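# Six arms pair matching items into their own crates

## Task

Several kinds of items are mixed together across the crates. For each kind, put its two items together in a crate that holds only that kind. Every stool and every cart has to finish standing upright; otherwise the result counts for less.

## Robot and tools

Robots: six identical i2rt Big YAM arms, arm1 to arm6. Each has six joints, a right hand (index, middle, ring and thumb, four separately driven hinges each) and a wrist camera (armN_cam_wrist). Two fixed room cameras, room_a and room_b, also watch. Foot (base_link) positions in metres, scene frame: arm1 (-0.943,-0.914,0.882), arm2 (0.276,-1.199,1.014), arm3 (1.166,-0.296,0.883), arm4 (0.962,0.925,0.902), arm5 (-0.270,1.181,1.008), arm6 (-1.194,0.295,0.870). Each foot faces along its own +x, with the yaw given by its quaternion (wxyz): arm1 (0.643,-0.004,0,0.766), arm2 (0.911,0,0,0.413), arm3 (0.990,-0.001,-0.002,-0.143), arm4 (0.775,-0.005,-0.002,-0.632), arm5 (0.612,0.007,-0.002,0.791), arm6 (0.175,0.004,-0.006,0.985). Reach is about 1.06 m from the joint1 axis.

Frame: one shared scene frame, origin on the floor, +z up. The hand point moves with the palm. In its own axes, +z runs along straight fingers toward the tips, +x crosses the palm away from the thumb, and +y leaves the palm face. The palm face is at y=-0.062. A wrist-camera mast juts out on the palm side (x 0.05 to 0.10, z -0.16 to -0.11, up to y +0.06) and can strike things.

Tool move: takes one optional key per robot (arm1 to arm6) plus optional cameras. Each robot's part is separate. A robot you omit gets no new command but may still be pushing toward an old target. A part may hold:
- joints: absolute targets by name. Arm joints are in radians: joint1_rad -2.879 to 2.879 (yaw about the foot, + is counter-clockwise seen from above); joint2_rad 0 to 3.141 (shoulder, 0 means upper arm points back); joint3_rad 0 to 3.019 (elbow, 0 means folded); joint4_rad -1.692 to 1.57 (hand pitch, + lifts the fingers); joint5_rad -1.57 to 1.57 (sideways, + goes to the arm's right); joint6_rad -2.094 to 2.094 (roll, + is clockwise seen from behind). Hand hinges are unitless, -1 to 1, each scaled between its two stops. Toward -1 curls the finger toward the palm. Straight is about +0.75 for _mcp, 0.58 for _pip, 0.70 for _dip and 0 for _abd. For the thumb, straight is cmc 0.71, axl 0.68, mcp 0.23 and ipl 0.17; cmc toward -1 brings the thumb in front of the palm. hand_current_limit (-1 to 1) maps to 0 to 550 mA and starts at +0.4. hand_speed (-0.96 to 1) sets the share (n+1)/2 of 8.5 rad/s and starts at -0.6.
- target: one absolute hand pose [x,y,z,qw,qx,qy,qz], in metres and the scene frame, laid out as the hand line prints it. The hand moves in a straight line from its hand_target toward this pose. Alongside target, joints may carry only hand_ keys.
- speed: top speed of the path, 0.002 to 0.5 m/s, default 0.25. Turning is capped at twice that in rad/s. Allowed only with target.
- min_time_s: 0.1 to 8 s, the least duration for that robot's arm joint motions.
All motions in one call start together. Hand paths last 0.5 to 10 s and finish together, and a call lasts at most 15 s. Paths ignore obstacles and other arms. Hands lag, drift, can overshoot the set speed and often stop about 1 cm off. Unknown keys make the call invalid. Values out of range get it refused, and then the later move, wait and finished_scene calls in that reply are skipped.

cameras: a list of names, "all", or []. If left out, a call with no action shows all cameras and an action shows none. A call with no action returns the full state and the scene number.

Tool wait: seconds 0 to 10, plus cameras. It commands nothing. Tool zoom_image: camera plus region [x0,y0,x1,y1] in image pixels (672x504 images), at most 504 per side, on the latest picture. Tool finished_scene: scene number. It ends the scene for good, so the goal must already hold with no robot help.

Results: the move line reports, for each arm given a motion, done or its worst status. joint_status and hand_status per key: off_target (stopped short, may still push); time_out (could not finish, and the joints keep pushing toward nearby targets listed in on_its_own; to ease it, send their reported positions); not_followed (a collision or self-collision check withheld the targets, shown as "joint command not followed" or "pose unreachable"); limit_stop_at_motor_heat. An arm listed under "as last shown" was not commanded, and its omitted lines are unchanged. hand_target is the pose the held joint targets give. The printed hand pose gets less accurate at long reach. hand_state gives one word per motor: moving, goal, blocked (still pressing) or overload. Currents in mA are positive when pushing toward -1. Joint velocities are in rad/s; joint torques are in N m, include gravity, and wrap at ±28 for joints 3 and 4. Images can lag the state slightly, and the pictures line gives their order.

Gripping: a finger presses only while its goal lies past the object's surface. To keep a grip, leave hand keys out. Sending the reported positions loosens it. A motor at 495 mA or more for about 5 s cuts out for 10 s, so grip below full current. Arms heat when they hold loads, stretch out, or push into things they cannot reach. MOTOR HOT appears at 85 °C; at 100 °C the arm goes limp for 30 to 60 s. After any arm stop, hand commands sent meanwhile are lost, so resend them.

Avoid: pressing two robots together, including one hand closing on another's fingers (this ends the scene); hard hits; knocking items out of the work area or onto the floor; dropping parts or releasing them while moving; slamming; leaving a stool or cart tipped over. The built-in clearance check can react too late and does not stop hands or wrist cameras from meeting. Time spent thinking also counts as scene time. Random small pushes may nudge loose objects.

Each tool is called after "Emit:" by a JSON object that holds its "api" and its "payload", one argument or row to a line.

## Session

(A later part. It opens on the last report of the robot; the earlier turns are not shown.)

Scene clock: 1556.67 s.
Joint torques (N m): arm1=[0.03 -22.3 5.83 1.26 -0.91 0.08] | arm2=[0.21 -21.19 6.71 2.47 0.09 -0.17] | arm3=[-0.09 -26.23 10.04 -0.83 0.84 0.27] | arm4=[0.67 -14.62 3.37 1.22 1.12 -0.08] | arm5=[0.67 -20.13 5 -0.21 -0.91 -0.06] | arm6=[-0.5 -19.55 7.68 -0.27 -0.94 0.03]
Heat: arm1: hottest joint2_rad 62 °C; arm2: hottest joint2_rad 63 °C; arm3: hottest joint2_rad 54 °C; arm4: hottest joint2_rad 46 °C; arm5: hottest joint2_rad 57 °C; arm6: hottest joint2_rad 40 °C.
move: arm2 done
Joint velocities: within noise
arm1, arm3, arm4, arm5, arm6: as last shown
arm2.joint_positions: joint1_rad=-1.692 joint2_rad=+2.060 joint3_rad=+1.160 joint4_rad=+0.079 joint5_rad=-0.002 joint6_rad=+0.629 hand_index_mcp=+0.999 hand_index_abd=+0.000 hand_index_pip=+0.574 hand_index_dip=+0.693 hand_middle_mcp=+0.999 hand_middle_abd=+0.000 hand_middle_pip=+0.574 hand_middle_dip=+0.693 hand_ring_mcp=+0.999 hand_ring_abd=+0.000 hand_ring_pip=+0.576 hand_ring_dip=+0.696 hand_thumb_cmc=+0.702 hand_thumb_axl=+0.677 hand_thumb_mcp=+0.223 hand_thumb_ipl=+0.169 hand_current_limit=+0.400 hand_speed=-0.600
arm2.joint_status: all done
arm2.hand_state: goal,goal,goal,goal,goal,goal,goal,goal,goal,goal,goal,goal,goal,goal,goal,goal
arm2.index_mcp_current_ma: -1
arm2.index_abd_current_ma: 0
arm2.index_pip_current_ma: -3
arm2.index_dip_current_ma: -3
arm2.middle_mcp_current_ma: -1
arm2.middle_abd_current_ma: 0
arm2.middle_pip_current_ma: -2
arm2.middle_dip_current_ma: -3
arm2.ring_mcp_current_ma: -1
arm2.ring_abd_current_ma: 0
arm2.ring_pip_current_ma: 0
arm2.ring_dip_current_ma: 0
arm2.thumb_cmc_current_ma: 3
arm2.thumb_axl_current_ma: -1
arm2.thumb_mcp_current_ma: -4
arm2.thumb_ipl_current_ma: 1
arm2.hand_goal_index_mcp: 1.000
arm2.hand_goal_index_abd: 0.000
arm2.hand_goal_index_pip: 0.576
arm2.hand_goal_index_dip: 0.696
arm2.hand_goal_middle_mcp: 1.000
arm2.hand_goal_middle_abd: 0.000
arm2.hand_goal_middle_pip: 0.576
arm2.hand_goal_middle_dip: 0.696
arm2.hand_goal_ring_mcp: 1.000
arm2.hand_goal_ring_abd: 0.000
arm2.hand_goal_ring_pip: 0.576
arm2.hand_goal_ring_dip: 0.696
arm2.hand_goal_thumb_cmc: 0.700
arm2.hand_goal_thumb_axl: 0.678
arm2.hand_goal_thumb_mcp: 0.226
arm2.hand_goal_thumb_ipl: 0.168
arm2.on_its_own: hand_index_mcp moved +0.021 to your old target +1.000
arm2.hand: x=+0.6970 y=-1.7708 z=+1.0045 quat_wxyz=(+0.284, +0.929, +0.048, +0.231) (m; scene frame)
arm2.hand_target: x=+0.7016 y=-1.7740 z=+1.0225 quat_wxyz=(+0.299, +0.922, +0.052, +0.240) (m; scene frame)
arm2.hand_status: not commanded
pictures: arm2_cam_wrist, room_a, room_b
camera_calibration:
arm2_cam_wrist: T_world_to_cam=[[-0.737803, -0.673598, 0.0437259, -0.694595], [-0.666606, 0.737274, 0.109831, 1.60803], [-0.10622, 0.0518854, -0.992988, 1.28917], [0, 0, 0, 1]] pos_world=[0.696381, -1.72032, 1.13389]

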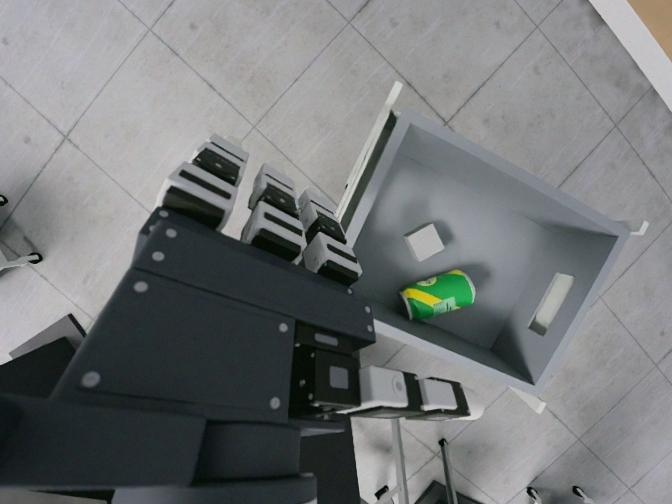

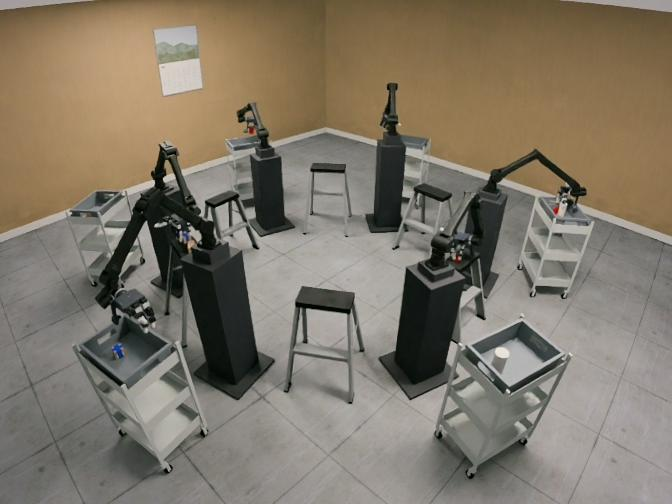

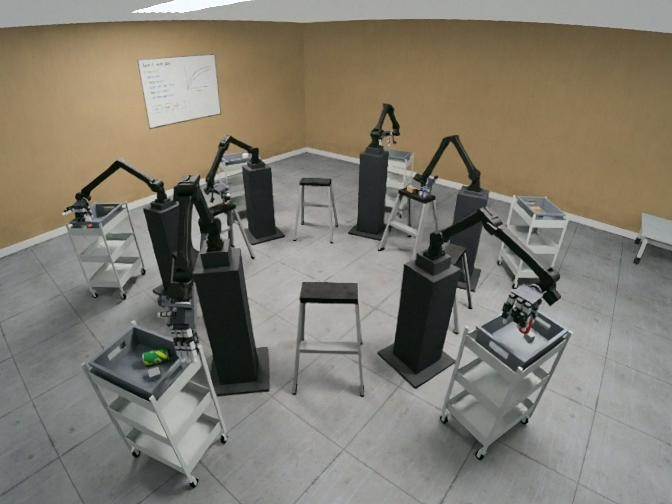

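Emit:
{"api": "move", "payload": {
  "arm1": {"target":[-1.397,-1.469,0.802,0.1986,-0.2367,0.7286,-0.6113],"speed":0.04,"joints":{"hand_index_mcp":-0.30,"hand_middle_mcp":-0.30}},
  "arm2": {"joints":{"joint1_rad":-1.869,"joint2_rad":2.55,"joint3_rad":2.05,"joint4_rad":-1.65,"joint5_rad":1.36,"joint6_rad":-1.0,"hand_index_mcp":-0.17,"hand_middle_mcp":-0.17,"hand_thumb_cmc":-0.571,"hand_thumb_mcp":0.225},"min_time_s":5},
  "arm3": {"joints":{"joint1_rad":-1.897},"min_time_s":7.5},
  "arm4": {"joints":{"hand_speed":-0.92,"hand_index_mcp":-0.29,"hand_middle_mcp":-0.31,"hand_thumb_mcp":0.15}},
  "arm6": {"target":[-1.0258,-0.258,0.644,0.4777,-0.5693,0.5126,-0.4301],"speed":0.05},
  "cameras": ["arm1_cam_wrist","arm4_cam_wrist","room_a","room_b"]
}}

Emit:
{"api": "zoom_image", "payload": {
  "camera": "room_b",
  "region": [180, 150, 280, 250]
}}

Emit:
{"api": "zoom_image", "payload": {
  "camera": "room_b",
  "region": [360, 130, 460, 230]
}}

Emit:
{"api": "zoom_image", "payload": {
  "camera": "room_a",
  "region": [510, 170, 610, 250]
}}

Scene clock: 1658.83 s.
Joint torques (N m): arm1=[-0.03 -21.95 5.82 1.22 -0.71 0.07] | arm2=[-0.38 -23.36 10.02 -0.69 0.83 -0.12] | arm3=[-0.62 -26.29 10 -0.8 0.89 0.27] | arm4=[0.32 -15.62 3.44 1.18 1.13 -0.06] | arm5=[0.67 -20.19 5 -0.21 -0.9 -0.06] | arm6=[-0.56 -19.08 7.51 0.02 -0.9 0.01]
Heat: arm1: hottest joint2_rad 59 °C; arm2: hottest joint2_rad 52 °C; arm3: hottest joint2_rad 48 °C; arm4: hottest joint2_rad 47 °C; arm5: hottest joint2_rad 57 °C; arm6: hottest joint2_rad 39 °C.
move: arm1 moving; arm2 done; arm3 done; arm4 done; arm6 moving
Joint velocities: arm1=[within noise] | arm2=[within noise] | arm3=[-0.161 -0.005 -0.022 0.012 0.051 -0.007] | arm4=[within noise] | arm5=[within noise] | arm6=[within noise]
arm1.joint_positions: joint1_rad=+2.058 joint2_rad=+2.498 joint3_rad=+2.021 joint4_rad=-0.873 joint5_rad=-1.394 joint6_rad=+1.770 hand_index_mcp=-0.295 hand_index_abd=-0.001 hand_index_pip=+0.576 hand_index_dip=+0.693 hand_middle_mcp=-0.275 hand_middle_abd=+0.001 hand_middle_pip=+0.583 hand_middle_dip=+0.693 hand_ring_mcp=+0.991 hand_ring_abd=+0.003 hand_ring_pip=+0.574 hand_ring_dip=+0.696 hand_thumb_cmc=-0.569 hand_thumb_axl=+0.676 hand_thumb_mcp=+0.223 hand_thumb_ipl=+0.169 hand_current_limit=+0.600 hand_speed=-0.600
arm1.joint_status: hand_middle_mcp off_target (ended at -0.275, target -0.300); the others done
arm1.hand_state: goal,goal,goal,goal,blocked,goal,goal,goal,goal,goal,goal,goal,goal,goal,goal,goal
arm1.index_mcp_current_ma: 22
arm1.index_abd_current_ma: -4
arm1.index_pip_current_ma: -1
arm1.index_dip_current_ma: -11
arm1.middle_mcp_current_ma: 114
arm1.middle_abd_current_ma: 2
arm1.middle_pip_current_ma: 29
arm1.middle_dip_current_ma: -11
arm1.ring_mcp_current_ma: -39
arm1.ring_abd_current_ma: 8
arm1.ring_pip_current_ma: -7
arm1.ring_dip_current_ma: 0
arm1.thumb_cmc_current_ma: 4
arm1.thumb_axl_current_ma: -7
arm1.thumb_mcp_current_ma: -15
arm1.thumb_ipl_current_ma: 4
arm1.hand_goal_index_mcp: -0.300
arm1.hand_goal_index_abd: 0.000
arm1.hand_goal_index_pip: 0.576
arm1.hand_goal_index_dip: 0.696
arm1.hand_goal_middle_mcp: -0.300
arm1.hand_goal_middle_abd: 0.000
arm1.hand_goal_middle_pip: 0.576
arm1.hand_goal_middle_dip: 0.696
arm1.hand_goal_ring_mcp: 1.000
arm1.hand_goal_ring_abd: 0.000
arm1.hand_goal_ring_pip: 0.576
arm1.hand_goal_ring_dip: 0.696
arm1.hand_goal_thumb_cmc: -0.570
arm1.hand_goal_thumb_axl: 0.678
arm1.hand_goal_thumb_mcp: 0.226
arm1.hand_goal_thumb_ipl: 0.168
arm1.hand: x=-1.4050 y=-1.4712 z=+0.8243 quat_wxyz=(+0.190, -0.242, +0.723, -0.618) (m; scene frame)
arm1.hand_target: x=-1.3968 y=-1.4686 z=+0.8025 quat_wxyz=(+0.199, -0.237, +0.729, -0.611) (m; scene frame)
arm1.hand_status: moving (0.024 m and 1.5 deg from the pose sent, 0.023 m and 1.3 deg at the start)
arm2.joint_positions: joint1_rad=-1.862 joint2_rad=+2.536 joint3_rad=+2.003 joint4_rad=-1.639 joint5_rad=+1.358 joint6_rad=-0.991 hand_index_mcp=-0.171 hand_index_abd=+0.000 hand_index_pip=+0.576 hand_index_dip=+0.694 hand_middle_mcp=-0.171 hand_middle_abd=+0.000 hand_middle_pip=+0.576 hand_middle_dip=+0.694 hand_ring_mcp=+0.990 hand_ring_abd=-0.001 hand_ring_pip=+0.576 hand_ring_dip=+0.696 hand_thumb_cmc=-0.573 hand_thumb_axl=+0.677 hand_thumb_mcp=+0.223 hand_thumb_ipl=+0.169 hand_current_limit=+0.400 hand_speed=-0.600
arm2.joint_status: all done
arm2.hand_state: goal,goal,goal,goal,goal,goal,goal,goal,goal,goal,goal,goal,goal,goal,goal,goal
arm2.index_mcp_current_ma: -1
arm2.index_abd_current_ma: 0
arm2.index_pip_current_ma: 0
arm2.index_dip_current_ma: -3
arm2.middle_mcp_current_ma: -1
arm2.middle_abd_current_ma: 0
arm2.middle_pip_current_ma: 0
arm2.middle_dip_current_ma: -3
arm2.ring_mcp_current_ma: -18
arm2.ring_abd_current_ma: -1
arm2.ring_pip_current_ma: 0
arm2.ring_dip_current_ma: 0
arm2.thumb_cmc_current_ma: -4
arm2.thumb_axl_current_ma: -1
arm2.thumb_mcp_current_ma: -4
arm2.thumb_ipl_current_ma: 1
arm2.hand_goal_index_mcp: -0.170
arm2.hand_goal_index_abd: 0.000
arm2.hand_goal_index_pip: 0.576
arm2.hand_goal_index_dip: 0.696
arm2.hand_goal_middle_mcp: -0.170
arm2.hand_goal_middle_abd: 0.000
arm2.hand_goal_middle_pip: 0.576
arm2.hand_goal_middle_dip: 0.696
arm2.hand_goal_ring_mcp: 1.000
arm2.hand_goal_ring_abd: 0.000
arm2.hand_goal_ring_pip: 0.576
arm2.hand_goal_ring_dip: 0.696
arm2.hand_goal_thumb_cmc: -0.570
arm2.hand_goal_thumb_axl: 0.678
arm2.hand_goal_thumb_mcp: 0.226
arm2.hand_goal_thumb_ipl: 0.168
arm2.hand: x=+0.4940 y=-1.8417 z=+0.9353 quat_wxyz=(-0.353, +0.401, +0.653, -0.537) (m; scene frame)
arm2.hand_target: x=+0.4953 y=-1.8532 z=+0.9405 quat_wxyz=(-0.350, +0.406, +0.650, -0.539) (m; scene frame)
arm2.hand_status: not commanded
arm3.joint_positions: joint1_rad=-1.898 joint2_rad=+2.362 joint3_rad=+2.063 joint4_rad=-1.671 joint5_rad=+1.363 joint6_rad=-1.065 hand_index_mcp=-0.430 hand_index_abd=+0.004 hand_index_pip=+0.606 hand_index_dip=+0.705 hand_middle_mcp=-0.433 hand_middle_abd=+0.191 hand_middle_pip=+0.608 hand_middle_dip=+0.710 hand_ring_mcp=-0.249 hand_ring_abd=-0.001 hand_ring_pip=+0.575 hand_ring_dip=+0.694 hand_thumb_cmc=-0.563 hand_thumb_axl=+0.672 hand_thumb_mcp=+0.108 hand_thumb_ipl=+0.196 hand_current_limit=+0.600 hand_speed=-0.800
arm3.joint_status: all done
arm3.hand_state: blocked,goal,blocked,goal,blocked,goal,blocked,goal,overload,goal,goal,goal,goal,goal,blocked,blocked
arm3.index_mcp_current_ma: 440
arm3.index_abd_current_ma: 2
arm3.index_pip_current_ma: 44
arm3.index_dip_current_ma: 8
arm3.middle_mcp_current_ma: 440
arm3.middle_abd_current_ma: -6
arm3.middle_pip_current_ma: 49
arm3.middle_dip_current_ma: 14
arm3.ring_mcp_current_ma: 0
arm3.ring_abd_current_ma: 0
arm3.ring_pip_current_ma: 0
arm3.ring_dip_current_ma: -1
arm3.thumb_cmc_current_ma: 5
arm3.thumb_axl_current_ma: -5
arm3.thumb_mcp_current_ma: 440
arm3.thumb_ipl_current_ma: 63
arm3.hand_goal_index_mcp: -0.570
arm3.hand_goal_index_abd: 0.000
arm3.hand_goal_index_pip: 0.576
arm3.hand_goal_index_dip: 0.696
arm3.hand_goal_middle_mcp: -0.570
arm3.hand_goal_middle_abd: 0.200
arm3.hand_goal_middle_pip: 0.576
arm3.hand_goal_middle_dip: 0.696
arm3.hand_goal_ring_mcp: 1.000
arm3.hand_goal_ring_abd: 0.000
arm3.hand_goal_ring_pip: 0.576
arm3.hand_goal_ring_dip: 0.696
arm3.hand_goal_thumb_cmc: -0.570
arm3.hand_goal_thumb_axl: 0.678
arm3.hand_goal_thumb_mcp: -0.070
arm3.hand_goal_thumb_ipl: 0.168
arm3.hand: x=+0.6373 y=-0.7712 z=+0.9355 quat_wxyz=(-0.561, +0.716, +0.293, -0.296) (m; scene frame)
arm3.hand_target: x=+0.6308 y=-0.7795 z=+0.9766 quat_wxyz=(-0.546, +0.725, +0.269, -0.322) (m; scene frame)
arm3.hand_status: not commanded
arm4.joint_positions: joint1_rad=-1.751 joint2_rad=+2.252 joint3_rad=+1.124 joint4_rad=-0.142 joint5_rad=+1.398 joint6_rad=-1.866 hand_index_mcp=-0.297 hand_index_abd=-0.003 hand_index_pip=+0.578 hand_index_dip=+0.699 hand_middle_mcp=-0.315 hand_middle_abd=-0.003 hand_middle_pip=+0.579 hand_middle_dip=+0.699 hand_ring_mcp=+0.991 hand_ring_abd=-0.001 hand_ring_pip=+0.576 hand_ring_dip=+0.696 hand_thumb_cmc=-0.568 hand_thumb_axl=+0.680 hand_thumb_mcp=+0.148 hand_thumb_ipl=+0.170 hand_current_limit=+0.400 hand_speed=-0.920
arm4.joint_status: all done
arm4.hand_state: goal,goal,goal,goal,goal,goal,goal,goal,goal,goal,goal,goal,goal,goal,goal,goal
arm4.index_mcp_current_ma: -6
arm4.index_abd_current_ma: -2
arm4.index_pip_current_ma: 1
arm4.index_dip_current_ma: 2
arm4.middle_mcp_current_ma: -4
arm4.middle_abd_current_ma: -2
arm4.middle_pip_current_ma: 1
arm4.middle_dip_current_ma: 2
arm4.ring_mcp_current_ma: -9
arm4.ring_abd_current_ma: 0
arm4.ring_pip_current_ma: 0
arm4.ring_dip_current_ma: 0
arm4.thumb_cmc_current_ma: 1
arm4.thumb_axl_current_ma: 2
arm4.thumb_mcp_current_ma: -2
arm4.thumb_ipl_current_ma: 2
arm4.hand_goal_index_mcp: -0.290
arm4.hand_goal_index_abd: 0.000
arm4.hand_goal_index_pip: 0.576
arm4.hand_goal_index_dip: 0.696
arm4.hand_goal_middle_mcp: -0.310
arm4.hand_goal_middle_abd: 0.000
arm4.hand_goal_middle_pip: 0.576
arm4.hand_goal_middle_dip: 0.696
arm4.hand_goal_ring_mcp: 1.000
arm4.hand_goal_ring_abd: 0.000
arm4.hand_goal_ring_pip: 0.576
arm4.hand_goal_ring_dip: 0.696
arm4.hand_goal_thumb_cmc: -0.570
arm4.hand_goal_thumb_axl: 0.678
arm4.hand_goal_thumb_mcp: 0.150
arm4.hand_goal_thumb_ipl: 0.168
arm4.hand: x=+0.4275 y=+1.0683 z=+0.7563 quat_wxyz=(-0.642, +0.766, +0.023, -0.029) (m; scene frame)
arm4.hand_target: x=+0.4344 y=+1.0761 z=+0.7435 quat_wxyz=(-0.642, +0.766, +0.022, -0.019) (m; scene frame)
arm4.hand_status: not commanded
arm5: as last shown
arm6.joint_positions: joint1_rad=+1.955 joint2_rad=+2.584 joint3_rad=+1.683 joint4_rad=-1.071 joint5_rad=-1.386 joint6_rad=+1.160 hand_index_mcp=-0.550 hand_index_abd=+0.019 hand_index_pip=+0.596 hand_index_dip=+0.704 hand_middle_mcp=-0.486 hand_middle_abd=+0.184 hand_middle_pip=+0.602 hand_middle_dip=+0.709 hand_ring_mcp=+0.991 hand_ring_abd=+0.001 hand_ring_pip=+0.576 hand_ring_dip=+0.696 hand_thumb_cmc=-0.568 hand_thumb_axl=+0.677 hand_thumb_mcp=+0.032 hand_thumb_ipl=+0.196 hand_current_limit=+0.400 hand_speed=-0.600
arm6.joint_status: not commanded
arm6.hand_state: blocked,goal,blocked,goal,blocked,goal,blocked,goal,goal,goal,goal,goal,goal,goal,blocked,blocked
arm6.index_mcp_current_ma: 141
arm6.index_abd_current_ma: 30
arm6.index_pip_current_ma: 38
arm6.index_dip_current_ma: 11
arm6.middle_mcp_current_ma: 385
arm6.middle_abd_current_ma: -23
arm6.middle_pip_current_ma: 54
arm6.middle_dip_current_ma: 21
arm6.ring_mcp_current_ma: -15
arm6.ring_abd_current_ma: 1
arm6.ring_pip_current_ma: 0
arm6.ring_dip_current_ma: 0
arm6.thumb_cmc_current_ma: 2
arm6.thumb_axl_current_ma: -1
arm6.thumb_mcp_current_ma: 385
arm6.thumb_ipl_current_ma: 88
arm6.hand_goal_index_mcp: -0.600
arm6.hand_goal_index_abd: 0.000
arm6.hand_goal_index_pip: 0.576
arm6.hand_goal_index_dip: 0.696
arm6.hand_goal_middle_mcp: -0.600
arm6.hand_goal_middle_abd: 0.200
arm6.hand_goal_middle_pip: 0.576
arm6.hand_goal_middle_dip: 0.696
arm6.hand_goal_ring_mcp: 1.000
arm6.hand_goal_ring_abd: 0.000
arm6.hand_goal_ring_pip: 0.576
arm6.hand_goal_ring_dip: 0.696
arm6.hand_goal_thumb_cmc: -0.570
arm6.hand_goal_thumb_axl: 0.678
arm6.hand_goal_thumb_mcp: -0.140
arm6.hand_goal_thumb_ipl: 0.168
arm6.hand: x=-1.0225 y=-0.2506 z=+0.6541 quat_wxyz=(+0.481, -0.567, +0.515, -0.427) (m; scene frame)
arm6.hand_target: x=-1.0259 y=-0.2577 z=+0.6443 quat_wxyz=(+0.477, -0.569, +0.513, -0.430) (m; scene frame)
arm6.hand_status: moving (0.013 m and 0.6 deg from the pose sent, 0.020 m and 0.5 deg at the start)
pictures: arm1_cam_wrist, arm4_cam_wrist, room_a, room_b
camera_calibration:
arm1_cam_wrist: T_world_to_cam=[[0.550834, 0.495592, -0.671544, 2.09189], [0.00512635, 0.802591, 0.596508, 0.652581], [0.834599, -0.332019, 0.439553, 0.442132], [0, 0, 0, 1]] pos_world=[-1.52463, -1.41368, 0.821185]
arm4_cam_wrist: T_world_to_cam=[[-0.792782, -0.130271, -0.595421, 0.968742], [-0.375017, -0.665837, 0.644999, 0.337618], [-0.480478, 0.734636, 0.47901, -0.815065], [0, 0, 0, 1]] pos_world=[0.502994, 0.949774, 0.74947]

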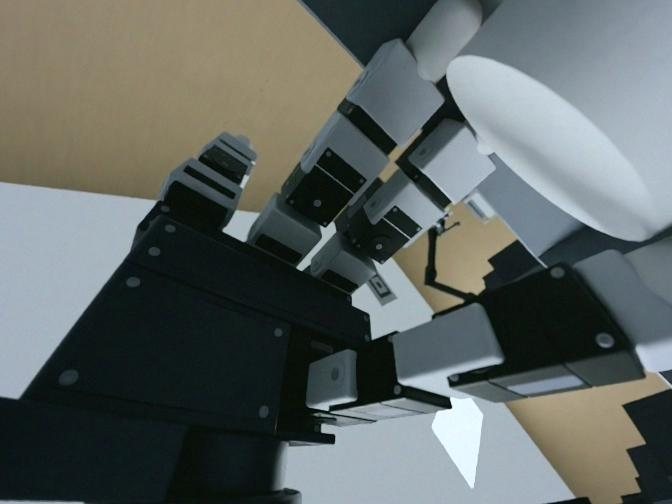

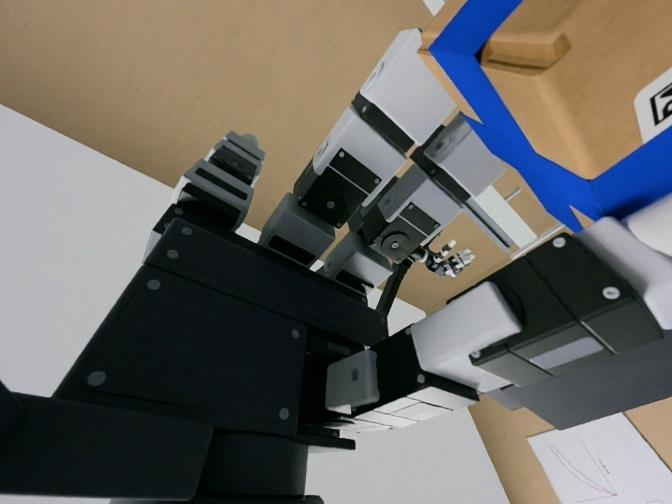

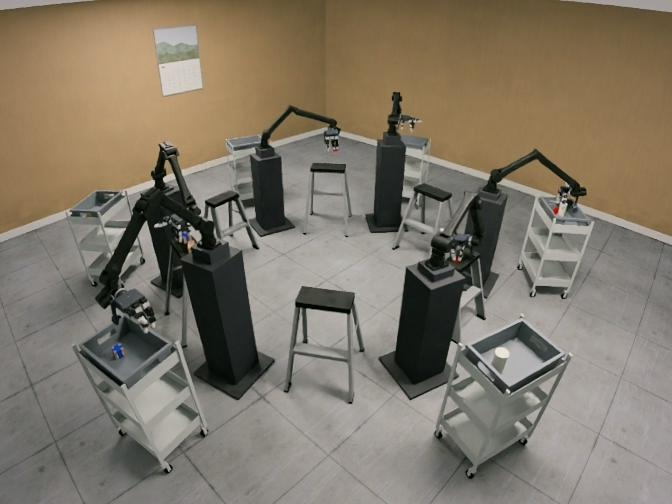

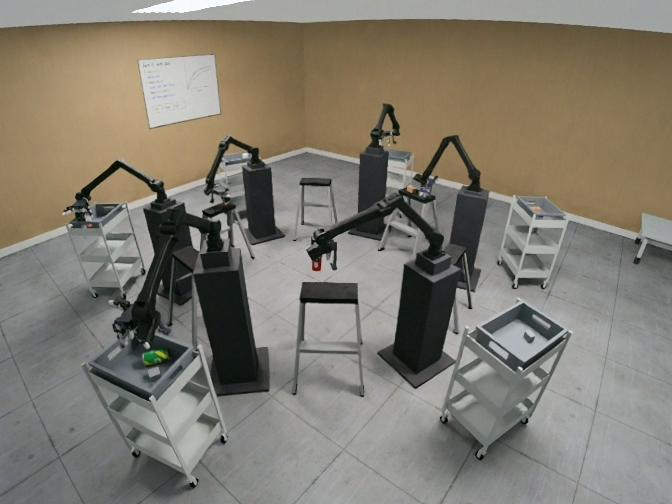

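Scaled by 5.040.

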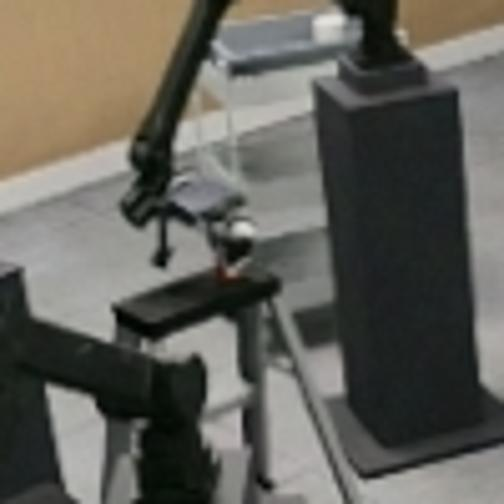

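Scaled by 5.040.

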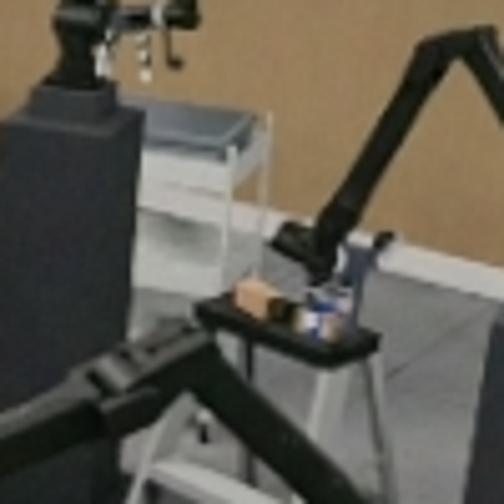

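Scaled by 5.040.

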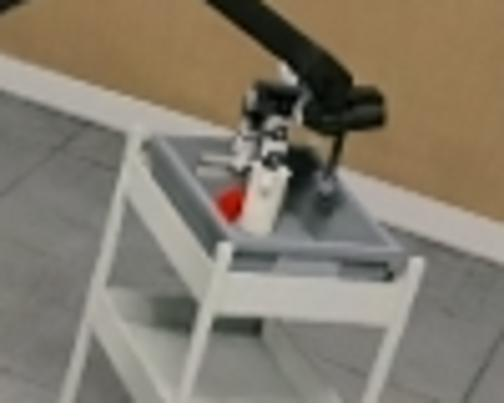

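Emit:
{"api": "move", "payload": {
  "arm1": {"target":[-1.397,-1.469,0.818,0.1986,-0.2367,0.7286,-0.6113],"speed":0.04,"joints":{"hand_speed":-0.8,"hand_index_mcp":-0.57,"hand_middle_mcp":-0.57,"hand_thumb_mcp":-0.08}},
  "arm2": {"target":[0.497,-1.855,0.787,-0.3116,0.3714,0.6701,-0.5622],"speed":0.12},
  "arm3": {"target":[0.6596,-0.7413,0.84,-0.5752,0.6856,0.3418,-0.2868],"speed":0.08},
  "arm4": {"target":[0.4344,1.0761,0.87,-0.6433,0.7667,0.0226,-0.0189],"speed":0.1,"joints":{"hand_speed":-0.6,"hand_index_mcp":-0.17,"hand_middle_mcp":-0.17,"hand_thumb_mcp":0.225}},
  "arm6": {"joints":{"hand_speed":-0.92,"hand_index_mcp":-0.48,"hand_middle_mcp":-0.42,"hand_thumb_mcp":0.1}},
  "cameras": ["arm1_cam_wrist","arm2_cam_wrist","arm3_cam_wrist","arm6_cam_wrist","room_a","room_b"]
}}

Emit:
{"api": "zoom_image", "payload": {
  "camera": "room_b",
  "region": [280, 200, 400, 320]
}}

Emit:
{"api": "zoom_image", "payload": {
  "camera": "room_a",
  "region": [410, 180, 510, 280]
}}

Emit:
{"api": "zoom_image", "payload": {
  "camera": "arm2_cam_wrist",
  "region": [400, 0, 672, 240]
}}

Scene clock: 1721.83 s.
Joint torques (N m): arm1=[0.09 -23.82 6.04 0.64 -1 0.11] | arm2=[-0.5 -24.82 5.91 1.01 0.9 -0.12] | arm3=[0.15 -22.83 6.53 0.36 1.04 -0.11] | arm4=[0.85 -16.15 4.74 0.24 1.17 0.03] | arm5=[0.67 -20.13 4.98 -0.2 -0.91 -0.06] | arm6=[-0.56 -19.31 7.47 0.03 -0.9 0.04]
Heat: arm1: hottest joint2_rad 59 °C; arm2: hottest joint2_rad 57 °C; arm3: hottest joint2_rad 49 °C; arm4: hottest joint2_rad 45 °C; arm5: hottest joint2_rad 57 °C; arm6: hottest joint2_rad 39 °C.
move: arm1 done; arm2 done; arm3 off_target; arm4 done; arm6 done
Joint velocities: within noise
arm1.joint_positions: joint1_rad=+2.058 joint2_rad=+2.498 joint3_rad=+2.017 joint4_rad=-0.873 joint5_rad=-1.387 joint6_rad=+1.770 hand_index_mcp=-0.560 hand_index_abd=+0.000 hand_index_pip=+0.580 hand_index_dip=+0.696 hand_middle_mcp=-0.564 hand_middle_abd=-0.003 hand_middle_pip=+0.580 hand_middle_dip=+0.699 hand_ring_mcp=+0.991 hand_ring_abd=+0.003 hand_ring_pip=+0.574 hand_ring_dip=+0.696 hand_thumb_cmc=-0.562 hand_thumb_axl=+0.679 hand_thumb_mcp=-0.061 hand_thumb_ipl=+0.173 hand_current_limit=+0.600 hand_speed=-0.800
arm1.joint_status: all done
arm1.hand_state: goal,goal,goal,goal,goal,goal,goal,goal,goal,goal,goal,goal,goal,goal,goal,goal
arm1.index_mcp_current_ma: 43
arm1.index_abd_current_ma: 1
arm1.index_pip_current_ma: 16
arm1.index_dip_current_ma: 1
arm1.middle_mcp_current_ma: 27
arm1.middle_abd_current_ma: -10
arm1.middle_pip_current_ma: 14
arm1.middle_dip_current_ma: 12
arm1.ring_mcp_current_ma: -39
arm1.ring_abd_current_ma: 8
arm1.ring_pip_current_ma: -7
arm1.ring_dip_current_ma: 0
arm1.thumb_cmc_current_ma: 30
arm1.thumb_axl_current_ma: 3
arm1.thumb_mcp_current_ma: 108
arm1.thumb_ipl_current_ma: 27
arm1.hand_goal_index_mcp: -0.570
arm1.hand_goal_index_abd: 0.000
arm1.hand_goal_index_pip: 0.576
arm1.hand_goal_index_dip: 0.696
arm1.hand_goal_middle_mcp: -0.570
arm1.hand_goal_middle_abd: 0.000
arm1.hand_goal_middle_pip: 0.576
arm1.hand_goal_middle_dip: 0.696
arm1.hand_goal_ring_mcp: 1.000
arm1.hand_goal_ring_abd: 0.000
arm1.hand_goal_ring_pip: 0.576
arm1.hand_goal_ring_dip: 0.696
arm1.hand_goal_thumb_cmc: -0.570
arm1.hand_goal_thumb_axl: 0.678
arm1.hand_goal_thumb_mcp: -0.080
arm1.hand_goal_thumb_ipl: 0.168
arm1.hand: x=-1.4044 y=-1.4697 z=+0.8215 quat_wxyz=(+0.190, -0.241, +0.726, -0.615) (m; scene frame)
arm1.hand_target: x=-1.3971 y=-1.4690 z=+0.8181 quat_wxyz=(+0.199, -0.237, +0.729, -0.611) (m; scene frame)
arm1.hand_status: done (0.008 m and 1.2 deg from the pose sent, 0.010 m and 1.5 deg at the start)
arm2.joint_positions: joint1_rad=-1.862 joint2_rad=+2.675 joint3_rad=+1.844 joint4_rad=-0.723 joint5_rad=+1.396 joint6_rad=-1.592 hand_index_mcp=-0.171 hand_index_abd=+0.000 hand_index_pip=+0.576 hand_index_dip=+0.694 hand_middle_mcp=-0.171 hand_middle_abd=+0.000 hand_middle_pip=+0.576 hand_middle_dip=+0.694 hand_ring_mcp=+0.990 hand_ring_abd=-0.001 hand_ring_pip=+0.576 hand_ring_dip=+0.696 hand_thumb_cmc=-0.573 hand_thumb_axl=+0.677 hand_thumb_mcp=+0.223 hand_thumb_ipl=+0.169 hand_current_limit=+0.400 hand_speed=-0.600
arm2.joint_status: not commanded
arm2.hand_state: goal,goal,goal,goal,goal,goal,goal,goal,goal,goal,goal,goal,goal,goal,goal,goal
arm2.index_mcp_current_ma: -1
arm2.index_abd_current_ma: 0
arm2.index_pip_current_ma: 0
arm2.index_dip_current_ma: -3
arm2.middle_mcp_current_ma: -1
arm2.middle_abd_current_ma: 0
arm2.middle_pip_current_ma: 0
arm2.middle_dip_current_ma: -3
arm2.ring_mcp_current_ma: -18
arm2.ring_abd_current_ma: -1
arm2.ring_pip_current_ma: 0
arm2.ring_dip_current_ma: 0
arm2.thumb_cmc_current_ma: -4
arm2.thumb_axl_current_ma: -1
arm2.thumb_mcp_current_ma: -4
arm2.thumb_ipl_current_ma: 1
arm2.hand_goal_index_mcp: -0.170
arm2.hand_goal_index_abd: 0.000
arm2.hand_goal_index_pip: 0.576
arm2.hand_goal_index_dip: 0.696
arm2.hand_goal_middle_mcp: -0.170
arm2.hand_goal_middle_abd: 0.000
arm2.hand_goal_middle_pip: 0.576
arm2.hand_goal_middle_dip: 0.696
arm2.hand_goal_ring_mcp: 1.000
arm2.hand_goal_ring_abd: 0.000
arm2.hand_goal_ring_pip: 0.576
arm2.hand_goal_ring_dip: 0.696
arm2.hand_goal_thumb_cmc: -0.570
arm2.hand_goal_thumb_axl: 0.678
arm2.hand_goal_thumb_mcp: 0.226
arm2.hand_goal_thumb_ipl: 0.168
arm2.hand: x=+0.5010 y=-1.8518 z=+0.7850 quat_wxyz=(-0.311, +0.369, +0.671, -0.563) (m; scene frame)
arm2.hand_target: x=+0.4969 y=-1.8549 z=+0.7870 quat_wxyz=(-0.312, +0.372, +0.670, -0.562) (m; scene frame)
arm2.hand_status: done (0.006 m and 0.4 deg from the pose sent, 0.149 m and 6.7 deg at the start)
arm3.joint_positions: joint1_rad=-1.905 joint2_rad=+2.360 joint3_rad=+1.753 joint4_rad=-1.191 joint5_rad=+1.392 joint6_rad=-1.360 hand_index_mcp=-0.430 hand_index_abd=+0.004 hand_index_pip=+0.606 hand_index_dip=+0.705 hand_middle_mcp=-0.433 hand_middle_abd=+0.191 hand_middle_pip=+0.608 hand_middle_dip=+0.710 hand_ring_mcp=-0.249 hand_ring_abd=-0.001 hand_ring_pip=+0.575 hand_ring_dip=+0.694 hand_thumb_cmc=-0.564 hand_thumb_axl=+0.672 hand_thumb_mcp=+0.108 hand_thumb_ipl=+0.196 hand_current_limit=+0.600 hand_speed=-0.800
arm3.joint_status: not commanded
arm3.hand_state: blocked,goal,blocked,goal,blocked,goal,blocked,goal,overload,goal,goal,goal,goal,goal,blocked,blocked
arm3.index_mcp_current_ma: 440
arm3.index_abd_current_ma: 2
arm3.index_pip_current_ma: 44
arm3.index_dip_current_ma: 8
arm3.middle_mcp_current_ma: 440
arm3.middle_abd_current_ma: -6
arm3.middle_pip_current_ma: 49
arm3.middle_dip_current_ma: 14
arm3.ring_mcp_current_ma: 0
arm3.ring_abd_current_ma: 0
arm3.ring_pip_current_ma: 0
arm3.ring_dip_current_ma: -1
arm3.thumb_cmc_current_ma: 4
arm3.thumb_axl_current_ma: -5
arm3.thumb_mcp_current_ma: 440
arm3.thumb_ipl_current_ma: 63
arm3.hand_goal_index_mcp: -0.570
arm3.hand_goal_index_abd: 0.000
arm3.hand_goal_index_pip: 0.576
arm3.hand_goal_index_dip: 0.696
arm3.hand_goal_middle_mcp: -0.570
arm3.hand_goal_middle_abd: 0.200
arm3.hand_goal_middle_pip: 0.576
arm3.hand_goal_middle_dip: 0.696
arm3.hand_goal_ring_mcp: 1.000
arm3.hand_goal_ring_abd: 0.000
arm3.hand_goal_ring_pip: 0.576
arm3.hand_goal_ring_dip: 0.696
arm3.hand_goal_thumb_cmc: -0.570
arm3.hand_goal_thumb_axl: 0.678
arm3.hand_goal_thumb_mcp: -0.070
arm3.hand_goal_thumb_ipl: 0.168
arm3.hand: x=+0.6590 y=-0.7326 z=+0.8271 quat_wxyz=(-0.579, +0.687, +0.344, -0.275) (m; scene frame)
arm3.hand_target: x=+0.6597 y=-0.7412 z=+0.8399 quat_wxyz=(-0.575, +0.686, +0.342, -0.287) (m; scene frame)
arm3.hand_status: off_target (0.016 m and 1.4 deg from the pose sent, 0.103 m and 6.9 deg at the start)
arm4.joint_positions: joint1_rad=-1.751 joint2_rad=+1.987 joint3_rad=+1.093 joint4_rad=-0.381 joint5_rad=+1.398 joint6_rad=-1.866 hand_index_mcp=-0.179 hand_index_abd=-0.003 hand_index_pip=+0.578 hand_index_dip=+0.699 hand_middle_mcp=-0.178 hand_middle_abd=-0.003 hand_middle_pip=+0.578 hand_middle_dip=+0.699 hand_ring_mcp=+0.991 hand_ring_abd=-0.001 hand_ring_pip=+0.576 hand_ring_dip=+0.696 hand_thumb_cmc=-0.568 hand_thumb_axl=+0.680 hand_thumb_mcp=+0.223 hand_thumb_ipl=+0.170 hand_current_limit=+0.400 hand_speed=-0.600
arm4.joint_status: all done
arm4.hand_state: goal,goal,goal,goal,goal,goal,goal,goal,goal,goal,goal,goal,goal,goal,goal,goal
arm4.index_mcp_current_ma: -9
arm4.index_abd_current_ma: -2
arm4.index_pip_current_ma: 1
arm4.index_dip_current_ma: 2
arm4.middle_mcp_current_ma: -8
arm4.middle_abd_current_ma: -1
arm4.middle_pip_current_ma: 1
arm4.middle_dip_current_ma: 2
arm4.ring_mcp_current_ma: -9
arm4.ring_abd_current_ma: 0
arm4.ring_pip_current_ma: 0
arm4.ring_dip_current_ma: 0
arm4.thumb_cmc_current_ma: 1
arm4.thumb_axl_current_ma: 2
arm4.thumb_mcp_current_ma: -3
arm4.thumb_ipl_current_ma: 1
arm4.hand_goal_index_mcp: -0.170
arm4.hand_goal_index_abd: 0.000
arm4.hand_goal_index_pip: 0.576
arm4.hand_goal_index_dip: 0.696
arm4.hand_goal_middle_mcp: -0.170
arm4.hand_goal_middle_abd: 0.000
arm4.hand_goal_middle_pip: 0.576
arm4.hand_goal_middle_dip: 0.696
arm4.hand_goal_ring_mcp: 1.000
arm4.hand_goal_ring_abd: 0.000
arm4.hand_goal_ring_pip: 0.576
arm4.hand_goal_ring_dip: 0.696
arm4.hand_goal_thumb_cmc: -0.570
arm4.hand_goal_thumb_axl: 0.678
arm4.hand_goal_thumb_mcp: 0.226
arm4.hand_goal_thumb_ipl: 0.168
arm4.hand: x=+0.4290 y=+1.0697 z=+0.8711 quat_wxyz=(-0.642, +0.766, +0.024, -0.027) (m; scene frame)
arm4.hand_target: x=+0.4344 y=+1.0761 z=+0.8700 quat_wxyz=(-0.643, +0.766, +0.023, -0.019) (m; scene frame)
arm4.hand_status: done (0.008 m and 1.0 deg from the pose sent, 0.114 m and 1.1 deg at the start)
arm5: as last shown
arm6.joint_positions: joint1_rad=+1.955 joint2_rad=+2.586 joint3_rad=+1.683 joint4_rad=-1.071 joint5_rad=-1.386 joint6_rad=+1.158 hand_index_mcp=-0.481 hand_index_abd=+0.004 hand_index_pip=+0.579 hand_index_dip=+0.699 hand_middle_mcp=-0.426 hand_middle_abd=+0.192 hand_middle_pip=+0.578 hand_middle_dip=+0.699 hand_ring_mcp=+0.991 hand_ring_abd=+0.001 hand_ring_pip=+0.576 hand_ring_dip=+0.696 hand_thumb_cmc=-0.568 hand_thumb_axl=+0.677 hand_thumb_mcp=+0.098 hand_thumb_ipl=+0.170 hand_current_limit=+0.400 hand_speed=-0.920
arm6.joint_status: all done
arm6.hand_state: goal,goal,goal,goal,goal,goal,goal,goal,goal,goal,goal,goal,goal,goal,goal,goal
arm6.index_mcp_current_ma: -1
arm6.index_abd_current_ma: 4
arm6.index_pip_current_ma: 2
arm6.index_dip_current_ma: 3
arm6.middle_mcp_current_ma: -8
arm6.middle_abd_current_ma: -10
arm6.middle_pip_current_ma: 2
arm6.middle_dip_current_ma: 2
arm6.ring_mcp_current_ma: -15
arm6.ring_abd_current_ma: 1
arm6.ring_pip_current_ma: 0
arm6.ring_dip_current_ma: 0
arm6.thumb_cmc_current_ma: 1
arm6.thumb_axl_current_ma: -1
arm6.thumb_mcp_current_ma: -3
arm6.thumb_ipl_current_ma: 3
arm6.hand_goal_index_mcp: -0.480
arm6.hand_goal_index_abd: 0.000
arm6.hand_goal_index_pip: 0.576
arm6.hand_goal_index_dip: 0.696
arm6.hand_goal_middle_mcp: -0.420
arm6.hand_goal_middle_abd: 0.200
arm6.hand_goal_middle_pip: 0.576
arm6.hand_goal_middle_dip: 0.696
arm6.hand_goal_ring_mcp: 1.000
arm6.hand_goal_ring_abd: 0.000
arm6.hand_goal_ring_pip: 0.576
arm6.hand_goal_ring_dip: 0.696
arm6.hand_goal_thumb_cmc: -0.570
arm6.hand_goal_thumb_axl: 0.678
arm6.hand_goal_thumb_mcp: 0.100
arm6.hand_goal_thumb_ipl: 0.168
arm6.hand: x=-1.0225 y=-0.2499 z=+0.6528 quat_wxyz=(+0.481, -0.567, +0.515, -0.426) (m; scene frame)
arm6.hand_target: x=-1.0259 y=-0.2577 z=+0.6444 quat_wxyz=(+0.477, -0.569, +0.513, -0.430) (m; scene frame)
arm6.hand_status: not commanded
pictures: arm1_cam_wrist, arm2_cam_wrist, arm3_cam_wrist, arm6_cam_wrist, room_a, room_b
camera_calibration:
arm1_cam_wrist: T_world_to_cam=[[0.550975, 0.500579, -0.667717, 2.09332], [0.00696253, 0.797335, 0.603497, 0.642063], [0.834492, -0.337161, 0.435827, 0.438708], [0, 0, 0, 1]] pos_world=[-1.52393, -1.41189, 0.819059]
arm2_cam_wrist: T_world_to_cam=[[0.532767, -0.591421, -0.605294, -0.859086], [0.761193, 0.0223591, 0.64814, -0.900655], [-0.36979, -0.806053, 0.462097, -1.54435], [0, 0, 0, 1]] pos_world=[0.572182, -1.73277, 0.777389]
arm3_cam_wrist: T_world_to_cam=[[-0.360829, -0.705224, -0.610296, 0.255447], [0.23187, -0.701669, 0.673719, -1.26991], [-0.903348, 0.101588, 0.416703, 0.453804], [0, 0, 0, 1]] pos_world=[0.79657, -0.757011, 0.822361]
arm6_cam_wrist: T_world_to_cam=[[-0.247095, 0.760894, -0.599988, 0.356205], [-0.677777, 0.306795, 0.668203, -1.10425], [0.692504, 0.571767, 0.439909, 0.678907], [0, 0, 0, 1]] pos_world=[-1.13056, -0.320433, 0.652925]

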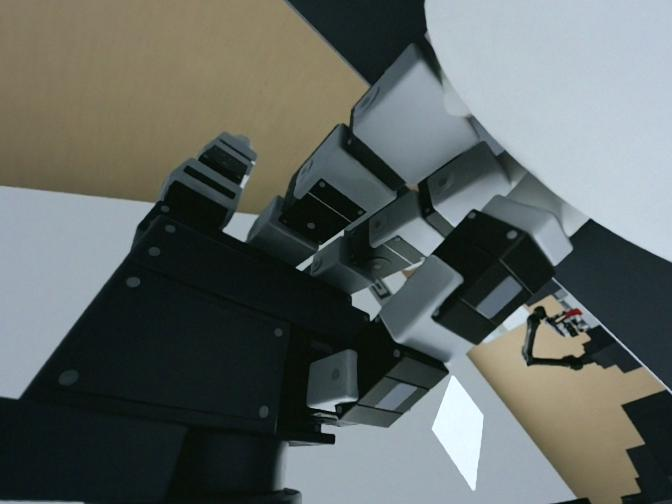

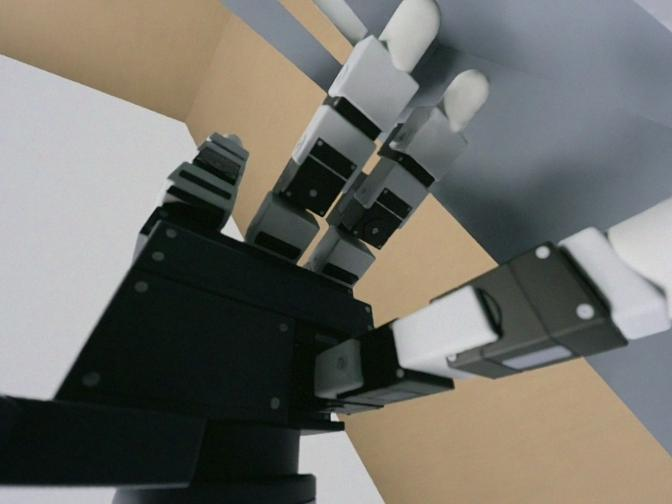

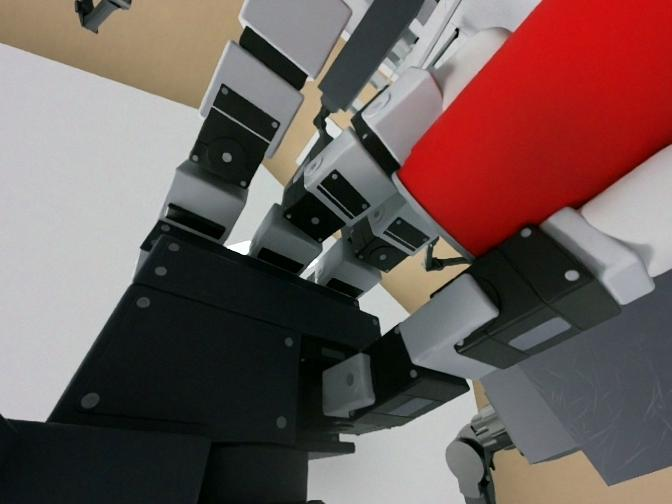

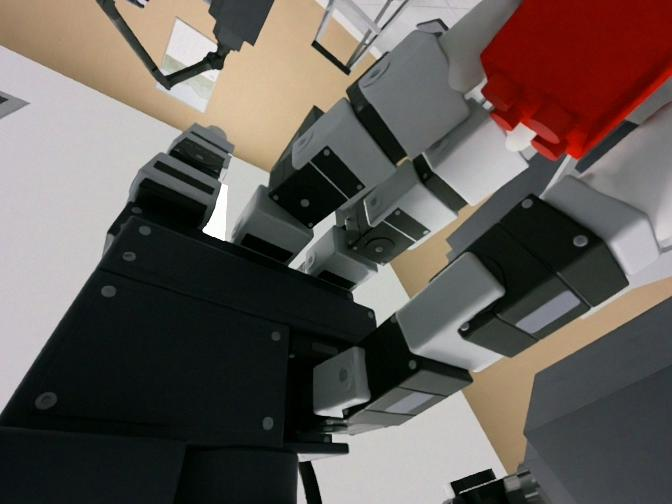

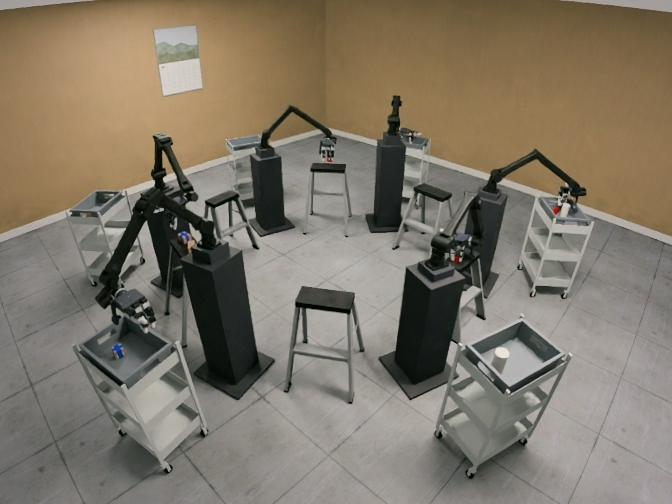

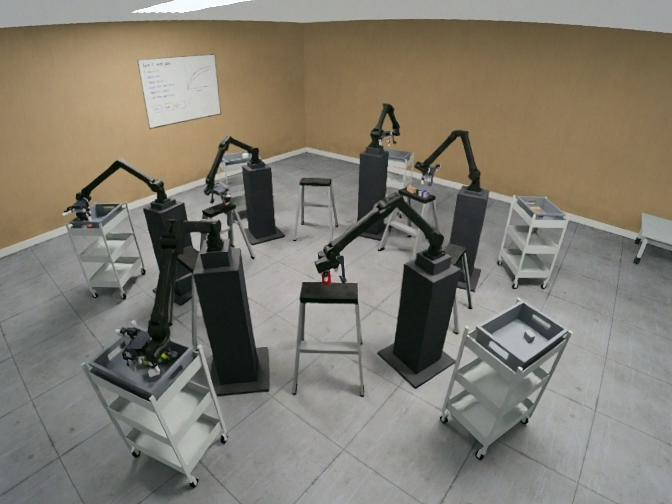

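Scaled by 4.200.

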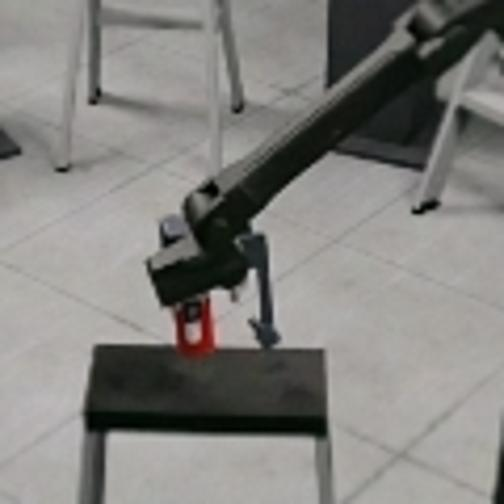

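Scaled by 5.040.

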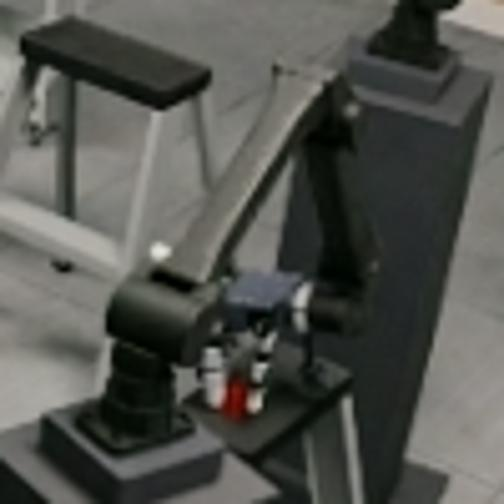

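Scaled by 1.853.

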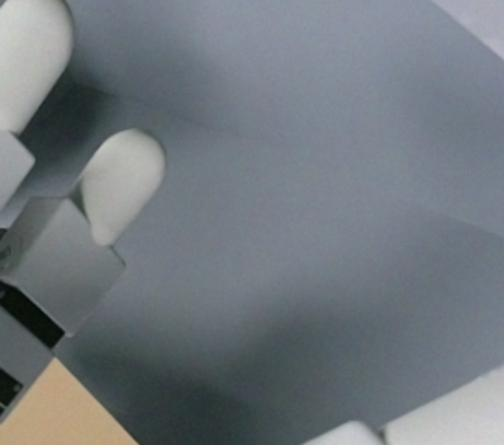

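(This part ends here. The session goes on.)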